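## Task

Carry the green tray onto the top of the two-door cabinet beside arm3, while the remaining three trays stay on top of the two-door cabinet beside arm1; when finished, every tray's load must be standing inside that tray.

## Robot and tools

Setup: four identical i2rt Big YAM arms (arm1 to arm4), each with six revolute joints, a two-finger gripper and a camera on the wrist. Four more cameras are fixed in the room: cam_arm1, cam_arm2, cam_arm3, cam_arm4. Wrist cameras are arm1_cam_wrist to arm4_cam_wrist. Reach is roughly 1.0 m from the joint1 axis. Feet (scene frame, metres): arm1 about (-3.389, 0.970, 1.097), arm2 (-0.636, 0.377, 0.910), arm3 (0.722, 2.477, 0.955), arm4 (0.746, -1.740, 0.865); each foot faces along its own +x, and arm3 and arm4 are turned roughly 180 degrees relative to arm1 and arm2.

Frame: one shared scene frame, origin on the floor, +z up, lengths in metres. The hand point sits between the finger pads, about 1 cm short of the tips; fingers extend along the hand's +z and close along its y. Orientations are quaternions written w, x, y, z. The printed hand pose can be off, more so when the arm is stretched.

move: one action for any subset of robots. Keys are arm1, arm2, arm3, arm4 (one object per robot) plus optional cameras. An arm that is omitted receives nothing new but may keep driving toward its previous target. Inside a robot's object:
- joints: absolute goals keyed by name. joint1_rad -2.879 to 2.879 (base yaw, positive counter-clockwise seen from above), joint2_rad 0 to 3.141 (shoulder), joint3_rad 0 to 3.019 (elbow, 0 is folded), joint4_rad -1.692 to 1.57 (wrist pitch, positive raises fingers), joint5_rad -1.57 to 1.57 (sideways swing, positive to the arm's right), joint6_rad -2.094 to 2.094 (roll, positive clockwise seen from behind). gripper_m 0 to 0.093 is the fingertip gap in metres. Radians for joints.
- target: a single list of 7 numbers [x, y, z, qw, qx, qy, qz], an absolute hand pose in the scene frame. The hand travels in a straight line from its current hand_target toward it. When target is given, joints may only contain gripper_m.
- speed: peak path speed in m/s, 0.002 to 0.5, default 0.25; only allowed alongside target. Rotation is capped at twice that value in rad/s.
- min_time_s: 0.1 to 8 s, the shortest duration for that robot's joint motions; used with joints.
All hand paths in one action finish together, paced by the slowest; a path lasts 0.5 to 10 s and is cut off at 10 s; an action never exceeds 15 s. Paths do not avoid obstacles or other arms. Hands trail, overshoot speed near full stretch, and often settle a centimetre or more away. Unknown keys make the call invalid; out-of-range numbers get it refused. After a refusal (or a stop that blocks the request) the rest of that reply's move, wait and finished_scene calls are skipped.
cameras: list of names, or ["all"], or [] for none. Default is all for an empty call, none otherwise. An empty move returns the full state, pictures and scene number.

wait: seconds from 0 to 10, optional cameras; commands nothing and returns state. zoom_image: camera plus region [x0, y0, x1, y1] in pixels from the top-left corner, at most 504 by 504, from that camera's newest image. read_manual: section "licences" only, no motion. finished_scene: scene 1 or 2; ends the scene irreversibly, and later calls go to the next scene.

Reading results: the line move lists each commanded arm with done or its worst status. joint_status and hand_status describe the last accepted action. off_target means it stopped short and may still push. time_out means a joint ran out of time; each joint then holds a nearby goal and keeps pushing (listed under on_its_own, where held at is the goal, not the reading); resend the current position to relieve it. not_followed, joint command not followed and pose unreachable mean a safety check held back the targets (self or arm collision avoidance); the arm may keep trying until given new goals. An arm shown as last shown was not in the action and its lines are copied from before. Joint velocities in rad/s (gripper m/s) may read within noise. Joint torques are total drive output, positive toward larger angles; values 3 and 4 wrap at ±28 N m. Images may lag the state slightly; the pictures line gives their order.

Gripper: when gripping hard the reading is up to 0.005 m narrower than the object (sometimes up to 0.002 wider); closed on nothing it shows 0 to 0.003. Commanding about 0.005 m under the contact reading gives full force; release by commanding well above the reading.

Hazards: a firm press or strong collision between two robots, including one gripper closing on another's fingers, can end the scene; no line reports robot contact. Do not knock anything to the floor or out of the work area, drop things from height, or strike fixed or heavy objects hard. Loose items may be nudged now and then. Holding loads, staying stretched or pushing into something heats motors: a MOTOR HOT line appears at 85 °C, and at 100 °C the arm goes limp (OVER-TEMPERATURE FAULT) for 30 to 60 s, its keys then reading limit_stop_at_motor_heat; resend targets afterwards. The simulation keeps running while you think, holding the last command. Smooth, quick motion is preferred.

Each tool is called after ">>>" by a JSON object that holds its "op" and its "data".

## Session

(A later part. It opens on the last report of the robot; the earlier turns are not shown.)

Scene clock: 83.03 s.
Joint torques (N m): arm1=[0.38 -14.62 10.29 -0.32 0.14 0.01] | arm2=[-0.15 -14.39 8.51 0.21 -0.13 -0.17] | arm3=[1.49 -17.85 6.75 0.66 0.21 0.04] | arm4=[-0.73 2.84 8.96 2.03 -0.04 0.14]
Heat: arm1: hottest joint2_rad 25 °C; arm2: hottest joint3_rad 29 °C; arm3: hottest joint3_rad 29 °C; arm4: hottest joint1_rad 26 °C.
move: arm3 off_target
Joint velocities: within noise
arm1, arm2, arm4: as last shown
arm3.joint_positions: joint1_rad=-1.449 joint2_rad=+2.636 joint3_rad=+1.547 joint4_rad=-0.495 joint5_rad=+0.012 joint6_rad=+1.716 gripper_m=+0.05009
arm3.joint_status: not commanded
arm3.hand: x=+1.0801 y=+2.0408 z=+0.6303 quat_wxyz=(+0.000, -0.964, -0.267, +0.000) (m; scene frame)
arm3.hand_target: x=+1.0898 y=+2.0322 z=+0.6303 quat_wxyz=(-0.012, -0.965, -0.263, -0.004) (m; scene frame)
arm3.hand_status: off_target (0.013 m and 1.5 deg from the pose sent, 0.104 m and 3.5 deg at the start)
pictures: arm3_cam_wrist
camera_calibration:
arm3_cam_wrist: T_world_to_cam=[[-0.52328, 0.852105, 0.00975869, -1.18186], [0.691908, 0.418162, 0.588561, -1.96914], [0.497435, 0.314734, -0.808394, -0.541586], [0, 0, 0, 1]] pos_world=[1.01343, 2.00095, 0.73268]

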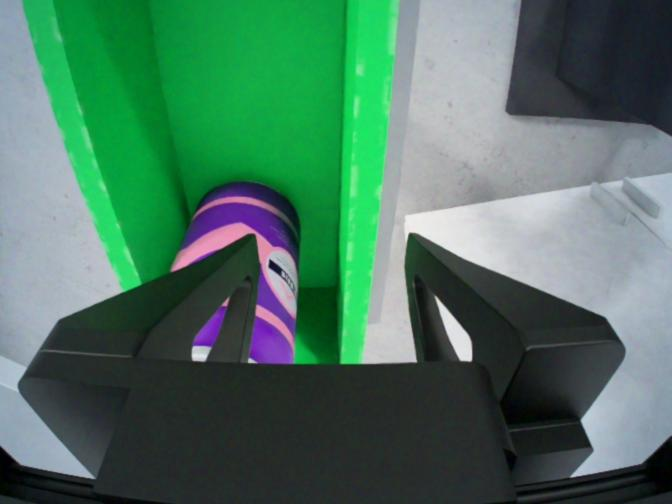

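>>> {"op": "move", "data": {"arm3": {"target":[1.077,2.038,0.578,0.012,0.9648,0.263,0.004],"joints":{"gripper_m":0.045},"speed":0.12}, "cameras": ["arm3_cam_wrist"]}}

Scene clock: 84.97 s.
Joint torques (N m): arm1=[0.38 -14.68 10.3 -0.32 0.14 0.01] | arm2=[-0.09 -14.39 8.5 0.21 -0.13 -0.18] | arm3=[0.73 -18.02 5.85 0.76 0.2 -0.07] | arm4=[-0.73 2.78 8.96 2.03 -0.05 0.14]
Heat: arm1: hottest joint2_rad 25 °C; arm2: hottest joint3_rad 30 °C; arm3: hottest joint3_rad 29 °C; arm4: hottest joint1_rad 26 °C.
move: arm3 off_target
Joint velocities: within noise
arm1.joint_positions: joint1_rad=+1.784 joint2_rad=+2.004 joint3_rad=+1.340 joint4_rad=-0.929 joint5_rad=+0.006 joint6_rad=+1.610 gripper_m=+0.03495
arm1.joint_status: not commanded
arm1.hand: x=-3.3486 y=+0.4332 z=+1.0677 quat_wxyz=(-0.003, +1.000, +0.019, +0.000) (m; scene frame)
arm1.hand_target: x=-3.3450 y=+0.4204 z=+1.0801 quat_wxyz=(+0.010, +1.000, +0.018, +0.000) (m; scene frame)
arm1.hand_status: not commanded
arm2: as last shown
arm3.joint_positions: joint1_rad=-1.449 joint2_rad=+2.749 joint3_rad=+1.586 joint4_rad=-0.425 joint5_rad=+0.012 joint6_rad=+1.716 gripper_m=+0.04509
arm3.joint_status: all done
arm3.hand: x=+1.0714 y=+2.0524 z=+0.5759 quat_wxyz=(+0.002, -0.964, -0.267, +0.001) (m; scene frame)
arm3.hand_target: x=+1.0768 y=+2.0382 z=+0.5784 quat_wxyz=(-0.012, -0.965, -0.263, -0.004) (m; scene frame)
arm3.hand_status: off_target (0.016 m and 1.8 deg from the pose sent, 0.052 m and 1.5 deg at the start)
arm4.joint_positions: joint1_rad=-0.546 joint2_rad=+0.615 joint3_rad=+1.544 joint4_rad=-1.256 joint5_rad=-0.261 joint6_rad=-0.380 gripper_m=+0.09396
arm4.joint_status: not commanded
arm4.hand: x=+0.8806 y=-1.9065 z=+1.4980 quat_wxyz=(-0.502, -0.207, -0.782, +0.305) (m; scene frame)
arm4.hand_target: x=+0.8787 y=-1.9029 z=+1.5072 quat_wxyz=(-0.508, -0.204, -0.776, +0.312) (m; scene frame)
arm4.hand_status: not commanded
pictures: arm3_cam_wrist
camera_calibration:
arm3_cam_wrist: T_world_to_cam=[[-0.523253, 0.852052, 0.0146097, -1.19855], [0.693716, 0.415936, 0.58801, -1.93306], [0.494938, 0.317813, -0.808722, -0.588324], [0, 0, 0, 1]] pos_world=[1.00504, 2.01223, 0.678381]

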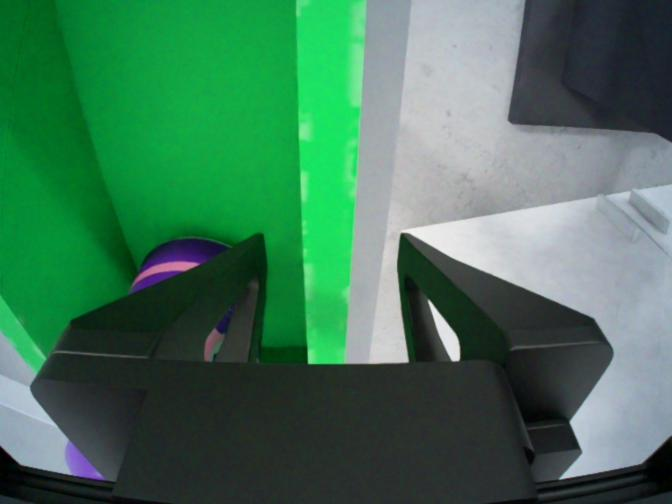

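>>> {"op": "move", "data": {"arm3": {"target":[1.077,2.039,0.549,0.012,0.9648,0.263,0.004],"joints":{"gripper_m":0.04},"speed":0.1}}}

>>> {"op": "move", "data": {"arm3": {"joints":{"gripper_m":0.0}}, "cameras": ["arm3_cam_wrist"]}}

>>> {"op": "move", "data": {"arm3": {"target":[1.075,2.05,0.80,0.02,0.9648,0.263,0.006],"speed":0.15}, "cameras": ["arm3_cam_wrist","cam_arm3"]}}

Scene clock: 86.73 s.
Joint torques (N m): arm1=[0.38 -14.62 10.29 -0.32 0.14 0.01] | arm2=[-0.15 -14.39 8.5 0.21 -0.13 -0.18] | arm3=[0.67 -17.96 5.81 0.75 0.17 -0.07] | arm4=[-0.79 2.78 8.96 2.03 -0.05 0.14]
Heat: arm1: hottest joint2_rad 26 °C; arm2: hottest joint3_rad 30 °C; arm3: hottest joint3_rad 29 °C; arm4: hottest joint1_rad 26 °C.
move: arm3 off_target
Joint velocities: within noise
arm1, arm2, arm4: as last shown
arm3.joint_positions: joint1_rad=-1.450 joint2_rad=+2.812 joint3_rad=+1.638 joint4_rad=-0.409 joint5_rad=+0.013 joint6_rad=+1.716 gripper_m=+0.04009
arm3.joint_status: all done
arm3.hand: x=+1.0727 y=+2.0500 z=+0.5506 quat_wxyz=(-0.001, -0.964, -0.266, +0.001) (m; scene frame)
arm3.hand_target: x=+1.0768 y=+2.0390 z=+0.5493 quat_wxyz=(-0.012, -0.965, -0.263, -0.004) (m; scene frame)
arm3.hand_status: off_target (0.012 m and 1.4 deg from the pose sent, 0.031 m and 1.8 deg at the start)
pictures: none

Scene clock: 87.40 s.
Joint torques (N m): arm1=[0.38 -14.56 10.3 -0.32 0.14 0.01] | arm2=[-0.09 -14.39 8.5 0.21 -0.13 -0.18] | arm3=[0.85 -17.9 5.76 0.75 0.15 -0.13] | arm4=[-0.73 2.78 8.98 2.03 -0.05 0.14]
Heat: arm1: hottest joint2_rad 26 °C; arm2: hottest joint3_rad 30 °C; arm3: hottest joint3_rad 29 °C; arm4: hottest joint1_rad 26 °C.
move: arm3 off_target
Joint velocities: within noise
arm1, arm2, arm4: as last shown
arm3.joint_positions: joint1_rad=-1.451 joint2_rad=+2.812 joint3_rad=+1.638 joint4_rad=-0.408 joint5_rad=+0.014 joint6_rad=+1.722 gripper_m=+0.01118
arm3.joint_status: gripper_m off_target (ended at +0.01121, target +0.00000)
arm3.hand: x=+1.0724 y=+2.0495 z=+0.5506 quat_wxyz=(-0.001, -0.965, -0.263, +0.001) (m; scene frame)
arm3.hand_target: x=+1.0769 y=+2.0391 z=+0.5493 quat_wxyz=(-0.012, -0.965, -0.263, -0.004) (m; scene frame)
arm3.hand_status: not commanded
pictures: arm3_cam_wrist
camera_calibration:
arm3_cam_wrist: T_world_to_cam=[[-0.516971, 0.855971, 0.00731899, -1.20591], [0.694846, 0.414634, 0.587594, -1.91597], [0.499929, 0.308855, -0.809123, -0.595157], [0, 0, 0, 1]] pos_world=[1.00542, 2.01046, 0.653082]

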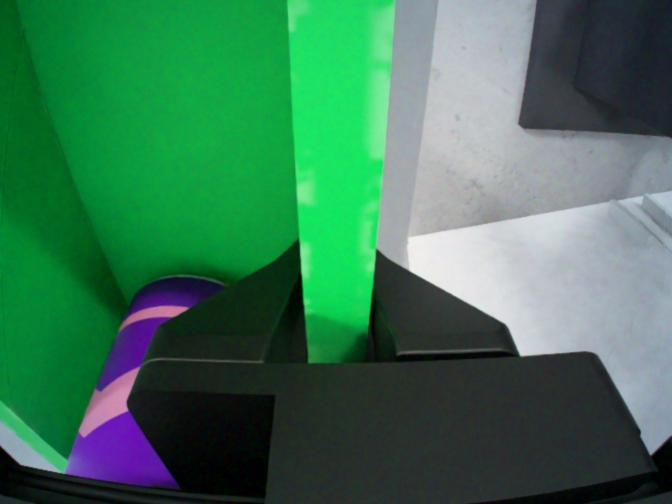

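Scene clock: 89.90 s.
Joint torques (N m): arm1=[0.38 -14.62 10.3 -0.32 0.14 0.01] | arm2=[-0.15 -14.33 8.5 0.2 -0.13 -0.18] | arm3=[1.9 -21.3 6.8 0.06 0.03 -0.01] | arm4=[-0.73 2.84 8.96 2.03 -0.05 0.13]
Heat: arm1: hottest joint2_rad 26 °C; arm2: hottest joint3_rad 30 °C; arm3: hottest joint3_rad 28 °C; arm4: hottest joint1_rad 26 °C.
move: arm3 off_target
Joint velocities: within noise
arm1, arm2, arm4: as last shown
arm3.joint_positions: joint1_rad=-1.451 joint2_rad=+2.297 joint3_rad=+1.309 joint4_rad=-0.630 joint5_rad=+0.020 joint6_rad=+1.726 gripper_m=+0.01118
arm3.joint_status: not commanded
arm3.hand: x=+1.0523 y=+2.0683 z=+0.7637 quat_wxyz=(+0.014, -0.965, -0.261, +0.011) (m; scene frame)
arm3.hand_target: x=+1.0743 y=+2.0507 z=+0.7996 quat_wxyz=(-0.020, -0.965, -0.263, -0.006) (m; scene frame)
arm3.hand_status: off_target (0.047 m and 4.4 deg from the pose sent, 0.249 m and 2.3 deg at the start)
pictures: arm3_cam_wrist, cam_arm3
camera_calibration:
arm3_cam_wrist: T_world_to_cam=[[-0.512195, 0.857833, 0.0421732, -1.26943], [0.713016, 0.397327, 0.577702, -2.0108], [0.478815, 0.325966, -0.815158, -0.427013], [0, 0, 0, 1]] pos_world=[0.987996, 2.0271, 0.867096]

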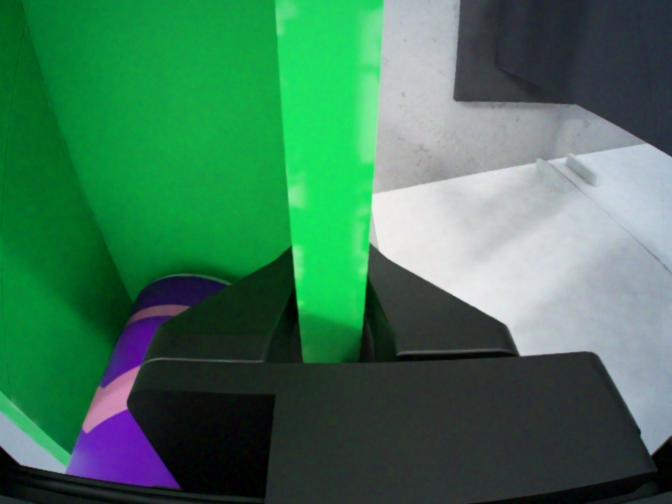

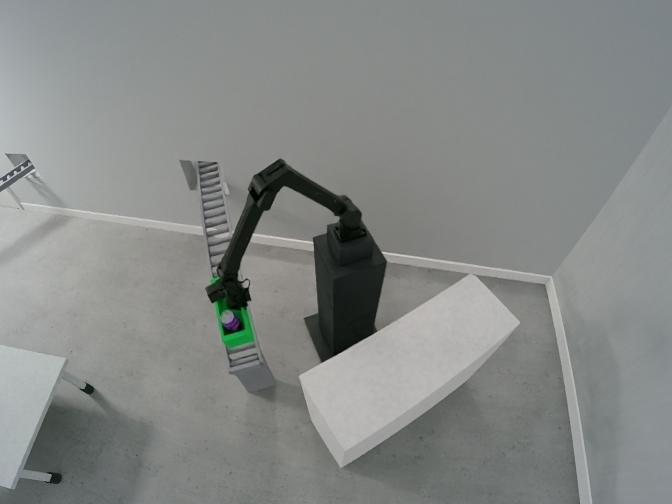

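>>> {"op": "move", "data": {"arm3": {"target":[1.065,2.075,1.05,0.03,0.9648,0.263,0.009],"speed":0.2}}}

>>> {"op": "move", "data": {"arm3": {"joints":{"joint1_rad":0.137,"joint6_rad":1.54},"min_time_s":4}, "cameras": ["cam_arm3"]}}

Scene clock: 92.53 s.
Joint torques (N m): arm1=[0.38 -14.62 10.3 -0.32 0.14 0.01] | arm2=[-0.09 -14.39 8.51 0.21 -0.13 -0.18] | arm3=[1.67 -17.96 14.42 -0.05 0.08 0.03] | arm4=[-0.73 2.84 8.96 2.03 -0.05 0.14]
Heat: arm1: hottest joint2_rad 26 °C; arm2: hottest joint3_rad 30 °C; arm3: hottest joint3_rad 29 °C; arm4: hottest joint1_rad 26 °C.
move: arm3 off_target
Joint velocities: within noise
arm1, arm4: as last shown
arm2.joint_positions: joint1_rad=-0.889 joint2_rad=+1.894 joint3_rad=+1.235 joint4_rad=-0.858 joint5_rad=+0.018 joint6_rad=-1.430 gripper_m=+0.03495
arm2.joint_status: not commanded
arm2.hand: x=-0.9592 y=+0.7867 z=+0.8973 quat_wxyz=(-0.027, +0.964, +0.264, -0.006) (m; scene frame)
arm2.hand_target: x=-0.9649 y=+0.7929 z=+0.9000 quat_wxyz=(-0.030, +0.963, +0.268, -0.009) (m; scene frame)
arm2.hand_status: not commanded
arm3.joint_positions: joint1_rad=-1.428 joint2_rad=+1.819 joint3_rad=+1.288 joint4_rad=-1.109 joint5_rad=+0.022 joint6_rad=+1.743 gripper_m=+0.01118
arm3.joint_status: not commanded
arm3.hand: x=+1.0382 y=+2.0987 z=+1.0017 quat_wxyz=(+0.023, -0.964, -0.264, +0.017) (m; scene frame)
arm3.hand_target: x=+1.0626 y=+2.0778 z=+1.0507 quat_wxyz=(-0.030, -0.964, -0.263, -0.010) (m; scene frame)
arm3.hand_status: off_target (0.060 m and 6.7 deg from the pose sent, 0.287 m and 5.5 deg at the start)
pictures: none

Scene clock: 97.10 s.
Joint torques (N m): arm1=[0.32 -14.56 10.29 -0.32 0.14 0.01] | arm2=[-0.09 -14.39 8.51 0.2 -0.13 -0.18] | arm3=[0.15 -17.85 14.42 -0.01 0 -0.16] | arm4=[-0.73 2.78 8.98 2.03 -0.05 0.14]
Heat: arm1: hottest joint2_rad 26 °C; arm2: hottest joint3_rad 30 °C; arm3: hottest joint3_rad 29 °C; arm4: hottest joint3_rad 27 °C.
move: arm3 done
Joint velocities: within noise
arm1, arm2, arm4: as last shown
arm3.joint_positions: joint1_rad=+0.144 joint2_rad=+1.819 joint3_rad=+1.288 joint4_rad=-1.109 joint5_rad=+0.025 joint6_rad=+1.551 gripper_m=+0.01118
arm3.joint_status: all done
arm3.hand: x=+1.0996 y=+2.7935 z=+1.0011 quat_wxyz=(-0.005, -0.409, -0.912, +0.034) (m; scene frame)
arm3.hand_target: x=+1.1251 y=+2.8126 z=+1.0500 quat_wxyz=(-0.028, -0.408, -0.913, -0.020) (m; scene frame)
arm3.hand_status: not commanded
pictures: cam_arm3

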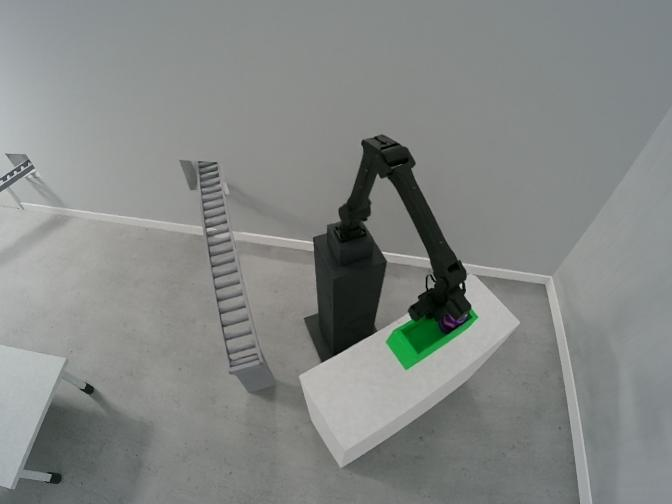

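>>> {"op": "move", "data": {"arm3": {"target":[1.122,2.812,0.91,0.0,0.409,0.911,0.055],"speed":0.13}}}

>>> {"op": "move", "data": {"arm3": {"target":[1.122,2.812,0.855,0.0,0.409,0.911,0.055],"speed":0.08}, "cameras": ["cam_arm3"]}}

>>> {"op": "zoom_image", "data": {"camera": "cam_arm3", "region": [300, 230, 540, 470]}}

Scene clock: 99.53 s.
Joint torques (N m): arm1=[0.38 -14.62 10.3 -0.32 0.14 0.01] | arm2=[-0.15 -14.39 8.51 0.2 -0.13 -0.17] | arm3=[-0.09 -17.03 8.8 1.33 -0.2 -0.19] | arm4=[-0.73 2.78 8.96 2.03 -0.05 0.14]
Heat: arm1: hottest joint2_rad 26 °C; arm2: hottest joint3_rad 30 °C; arm3: hottest joint3_rad 29 °C; arm4: hottest joint3_rad 27 °C.
move: arm3 off_target
Joint velocities: within noise
arm1, arm2, arm4: as last shown
arm3.joint_positions: joint1_rad=+0.126 joint2_rad=+1.972 joint3_rad=+1.156 joint4_rad=-0.748 joint5_rad=-0.051 joint6_rad=+1.540 gripper_m=+0.01118
arm3.joint_status: not commanded
arm3.hand: x=+1.1004 y=+2.7983 z=+0.8871 quat_wxyz=(+0.013, -0.412, -0.911, -0.017) (m; scene frame)
arm3.hand_target: x=+1.1214 y=+2.8113 z=+0.9107 quat_wxyz=(-0.001, -0.409, -0.911, -0.055) (m; scene frame)
arm3.hand_status: off_target (0.034 m and 4.7 deg from the pose sent, 0.096 m and 10.2 deg at the start)
pictures: none

Scene clock: 100.93 s.
Joint torques (N m): arm1=[0.32 -14.62 10.29 -0.31 0.14 0.01] | arm2=[-0.09 -14.39 8.5 0.21 -0.13 -0.17] | arm3=[0.15 -17.44 7.75 1.35 -0.19 -0.2] | arm4=[-0.73 2.78 8.96 2.03 -0.05 0.14]
Heat: arm1: hottest joint2_rad 26 °C; arm2: hottest joint3_rad 30 °C; arm3: hottest joint3_rad 29 °C; arm4: hottest joint3_rad 27 °C.
move: arm3 off_target
Joint velocities: within noise
arm1, arm2, arm4: as last shown
arm3.joint_positions: joint1_rad=+0.126 joint2_rad=+2.078 joint3_rad=+1.142 joint4_rad=-0.625 joint5_rad=-0.052 joint6_rad=+1.540 gripper_m=+0.01118
arm3.joint_status: not commanded
arm3.hand: x=+1.1003 y=+2.7974 z=+0.8340 quat_wxyz=(+0.013, -0.412, -0.911, -0.018) (m; scene frame)
arm3.hand_target: x=+1.1215 y=+2.8115 z=+0.8557 quat_wxyz=(+0.000, -0.409, -0.911, -0.055) (m; scene frame)
arm3.hand_status: off_target (0.034 m and 4.5 deg from the pose sent, 0.041 m and 4.7 deg at the start)
pictures: cam_arm3

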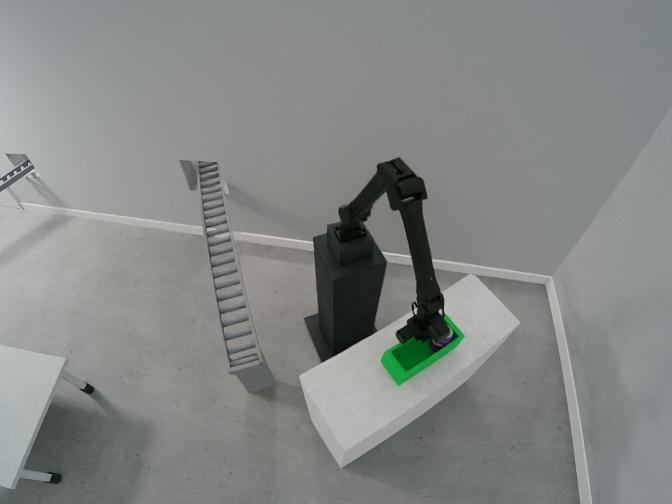

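Scaled by 2.100 from the camera's 672x504 image, which has a finer 960x720 frame.

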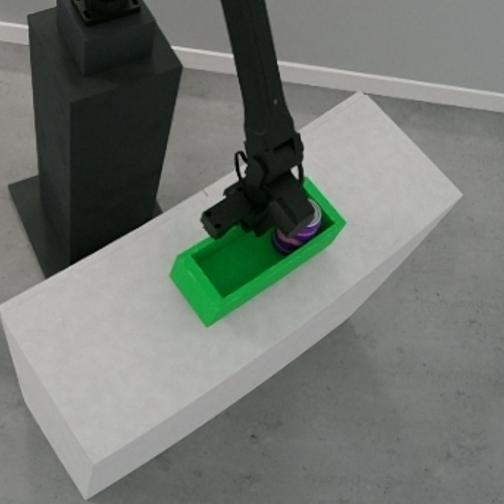

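Well inside the top. Lower to contact.

>>> {"op": "move", "data": {"arm3": {"target":[1.12,2.81,0.822,0.0,0.409,0.911,0.055],"speed":0.06}}}

>>> {"op": "move", "data": {"arm3": {"target":[1.117,2.808,0.798,0.0,0.409,0.911,0.045],"speed":0.05}, "cameras": ["cam_arm3"]}}

>>> {"op": "zoom_image", "data": {"camera": "cam_arm3", "region": [300, 230, 540, 470]}}

Scene clock: 102.37 s.
Joint torques (N m): arm1=[0.38 -14.62 10.29 -0.32 0.14 0.01] | arm2=[-0.15 -14.33 8.51 0.21 -0.13 -0.18] | arm3=[0.15 -15.97 6.9 1.65 0.24 -0.16] | arm4=[-0.73 2.84 8.98 2.03 -0.05 0.14]
Heat: arm1: hottest joint2_rad 26 °C; arm2: hottest joint3_rad 30 °C; arm3: hottest joint3_rad 29 °C; arm4: hottest joint3_rad 27 °C.
move: arm3 off_target
Joint velocities: within noise
arm1.joint_positions: joint1_rad=+1.784 joint2_rad=+2.004 joint3_rad=+1.340 joint4_rad=-0.929 joint5_rad=+0.006 joint6_rad=+1.610 gripper_m=+0.03495
arm1.joint_status: not commanded
arm1.hand: x=-3.3486 y=+0.4332 z=+1.0677 quat_wxyz=(-0.003, +1.000, +0.019, +0.000) (m; scene frame)
arm1.hand_target: x=-3.3450 y=+0.4204 z=+1.0801 quat_wxyz=(+0.010, +1.000, +0.018, +0.000) (m; scene frame)
arm1.hand_status: not commanded
arm2: as last shown
arm3.joint_positions: joint1_rad=+0.125 joint2_rad=+2.119 joint3_rad=+1.142 joint4_rad=-0.558 joint5_rad=-0.065 joint6_rad=+1.536 gripper_m=+0.01118
arm3.joint_status: not commanded
arm3.hand: x=+1.1037 y=+2.8019 z=+0.8148 quat_wxyz=(+0.013, -0.410, -0.911, -0.033) (m; scene frame)
arm3.hand_target: x=+1.1198 y=+2.8098 z=+0.8225 quat_wxyz=(+0.000, -0.409, -0.911, -0.055) (m; scene frame)
arm3.hand_status: off_target (0.020 m and 3.0 deg from the pose sent, 0.026 m and 4.5 deg at the start)
arm4.joint_positions: joint1_rad=-0.546 joint2_rad=+0.615 joint3_rad=+1.544 joint4_rad=-1.256 joint5_rad=-0.261 joint6_rad=-0.380 gripper_m=+0.09396
arm4.joint_status: not commanded
arm4.hand: x=+0.8806 y=-1.9065 z=+1.4980 quat_wxyz=(-0.502, -0.207, -0.782, +0.305) (m; scene frame)
arm4.hand_target: x=+0.8787 y=-1.9029 z=+1.5072 quat_wxyz=(-0.508, -0.204, -0.776, +0.312) (m; scene frame)
arm4.hand_status: not commanded
pictures: none

Scene clock: 103.37 s.
Joint torques (N m): arm1=[0.38 -14.62 10.29 -0.31 0.14 0.01] | arm2=[-0.09 -14.39 8.51 0.2 -0.13 -0.18] | arm3=[0.56 -12.1 7.38 2.32 0.58 -0.12] | arm4=[-0.73 2.84 8.96 2.03 -0.05 0.14]
Heat: arm1: hottest joint2_rad 26 °C; arm2: hottest joint3_rad 30 °C; arm3: hottest joint3_rad 29 °C; arm4: hottest joint3_rad 27 °C.
move: arm3 off_target
Joint velocities: within noise
arm1, arm2, arm4: as last shown
arm3.joint_positions: joint1_rad=+0.125 joint2_rad=+2.121 joint3_rad=+1.142 joint4_rad=-0.542 joint5_rad=-0.066 joint6_rad=+1.536 gripper_m=+0.01118
arm3.joint_status: not commanded
arm3.hand: x=+1.1061 y=+2.8040 z=+0.8139 quat_wxyz=(+0.010, -0.410, -0.911, -0.039) (m; scene frame)
arm3.hand_target: x=+1.1164 y=+2.8076 z=+0.7988 quat_wxyz=(+0.000, -0.409, -0.911, -0.045) (m; scene frame)
arm3.hand_status: off_target (0.020 m and 1.4 deg from the pose sent, 0.022 m and 2.1 deg at the start)
pictures: cam_arm3

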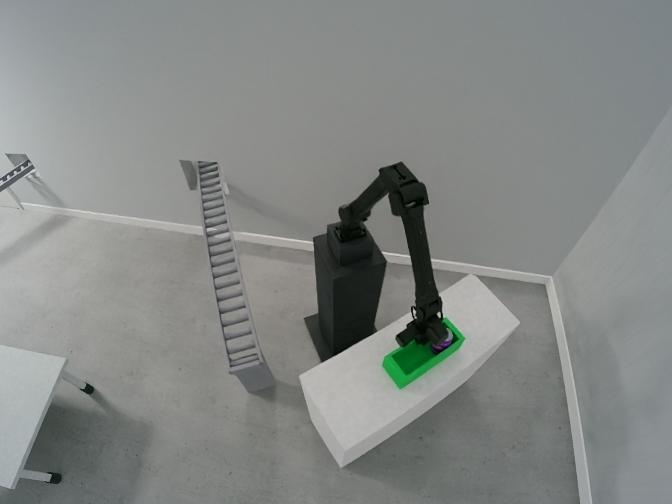

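Scaled by 2.100 from the camera's 672x504 image, which has a finer 960x720 frame.

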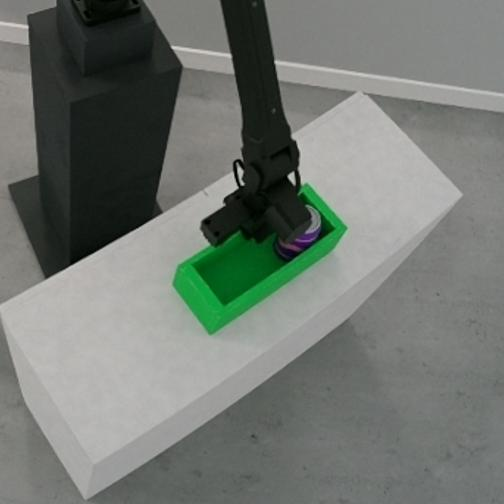

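>>> {"op": "move", "data": {"arm3": {"joints":{"gripper_m":0.035}}}}

>>> {"op": "move", "data": {"arm3": {"target":[1.112,2.806,0.98,0.0,0.409,0.911,0.045],"speed":0.25}, "cameras": ["cam_arm3","cam_arm1","arm3_cam_wrist"]}}

>>> {"op": "zoom_image", "data": {"camera": "cam_arm3", "region": [300, 230, 540, 470]}}

Scene clock: 104.43 s.
Joint torques (N m): arm1=[0.38 -14.62 10.29 -0.32 0.14 0.01] | arm2=[-0.09 -14.33 8.5 0.21 -0.13 -0.17] | arm3=[0.44 -14.86 7.06 0.99 0.16 -0.11] | arm4=[-0.73 2.78 8.96 2.03 -0.05 0.14]
Heat: arm1: hottest joint2_rad 26 °C; arm2: hottest joint3_rad 30 °C; arm3: hottest joint3_rad 29 °C; arm4: hottest joint3_rad 27 °C.
move: arm3 done
Joint velocities: within noise
arm1, arm2, arm4: as last shown
arm3.joint_positions: joint1_rad=+0.125 joint2_rad=+2.158 joint3_rad=+1.142 joint4_rad=-0.513 joint5_rad=-0.054 joint6_rad=+1.536 gripper_m=+0.03493
arm3.joint_status: all done
arm3.hand: x=+1.1053 y=+2.8004 z=+0.7967 quat_wxyz=(+0.007, -0.410, -0.911, -0.033) (m; scene frame)
arm3.hand_target: x=+1.1162 y=+2.8075 z=+0.7988 quat_wxyz=(+0.000, -0.409, -0.911, -0.045) (m; scene frame)
arm3.hand_status: not commanded
pictures: none

Scene clock: 106.00 s.
Joint torques (N m): arm1=[0.32 -14.62 10.3 -0.32 0.14 0.01] | arm2=[-0.15 -14.39 8.5 0.21 -0.13 -0.18] | arm3=[0.32 -14.33 10.99 -0.08 0.16 -0.11] | arm4=[-0.73 2.78 8.96 2.04 -0.05 0.13]
Heat: arm1: hottest joint2_rad 26 °C; arm2: hottest joint3_rad 30 °C; arm3: hottest joint3_rad 29 °C; arm4: hottest joint3_rad 27 °C.
move: arm3 off_target
Joint velocities: within noise
arm1, arm2, arm4: as last shown
arm3.joint_positions: joint1_rad=+0.125 joint2_rad=+1.817 joint3_rad=+1.173 joint4_rad=-0.890 joint5_rad=-0.054 joint6_rad=+1.536 gripper_m=+0.03494
arm3.joint_status: not commanded
arm3.hand: x=+1.0986 y=+2.7976 z=+0.9649 quat_wxyz=(+0.008, -0.410, -0.911, -0.031) (m; scene frame)
arm3.hand_target: x=+1.1116 y=+2.8057 z=+0.9802 quat_wxyz=(+0.000, -0.409, -0.911, -0.045) (m; scene frame)
arm3.hand_status: off_target (0.022 m and 1.9 deg from the pose sent, 0.184 m and 1.6 deg at the start)
pictures: arm3_cam_wrist, cam_arm1, cam_arm3
camera_calibration:
arm3_cam_wrist: T_world_to_cam=[[-0.741438, -0.66982, -0.0401268, 2.72523], [-0.54412, 0.565148, 0.620114, -1.57915], [-0.392687, 0.48161, -0.783485, -0.0315201], [0, 0, 0, 1]] pos_world=[1.14896, 2.73305, 1.06391]

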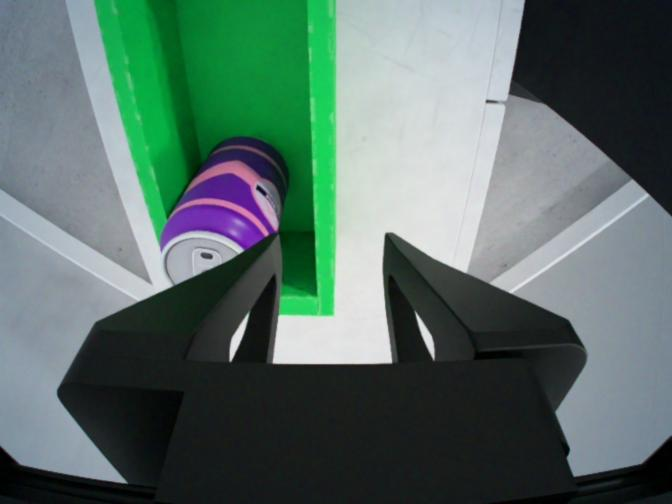

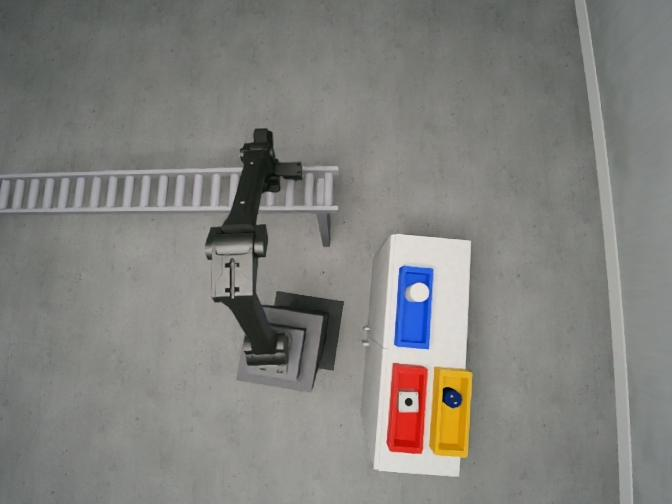

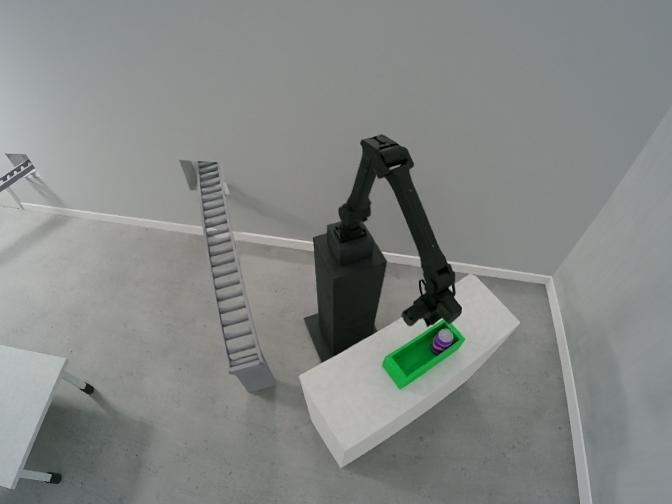

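Scaled by 2.100 from the camera's 672x504 image, which has a finer 960x720 frame.

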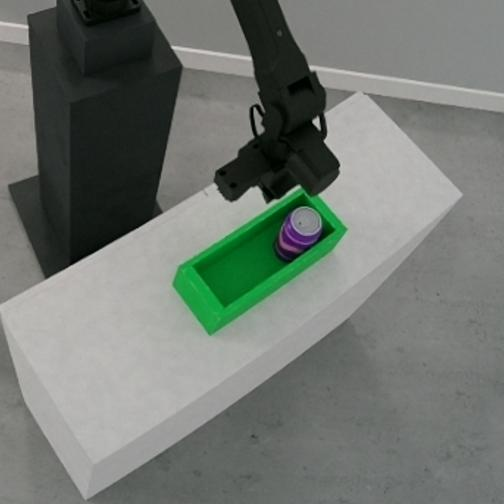

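>>> {"op": "finished_scene", "data": {"scene": 2}}

The scene is finished: the task was done.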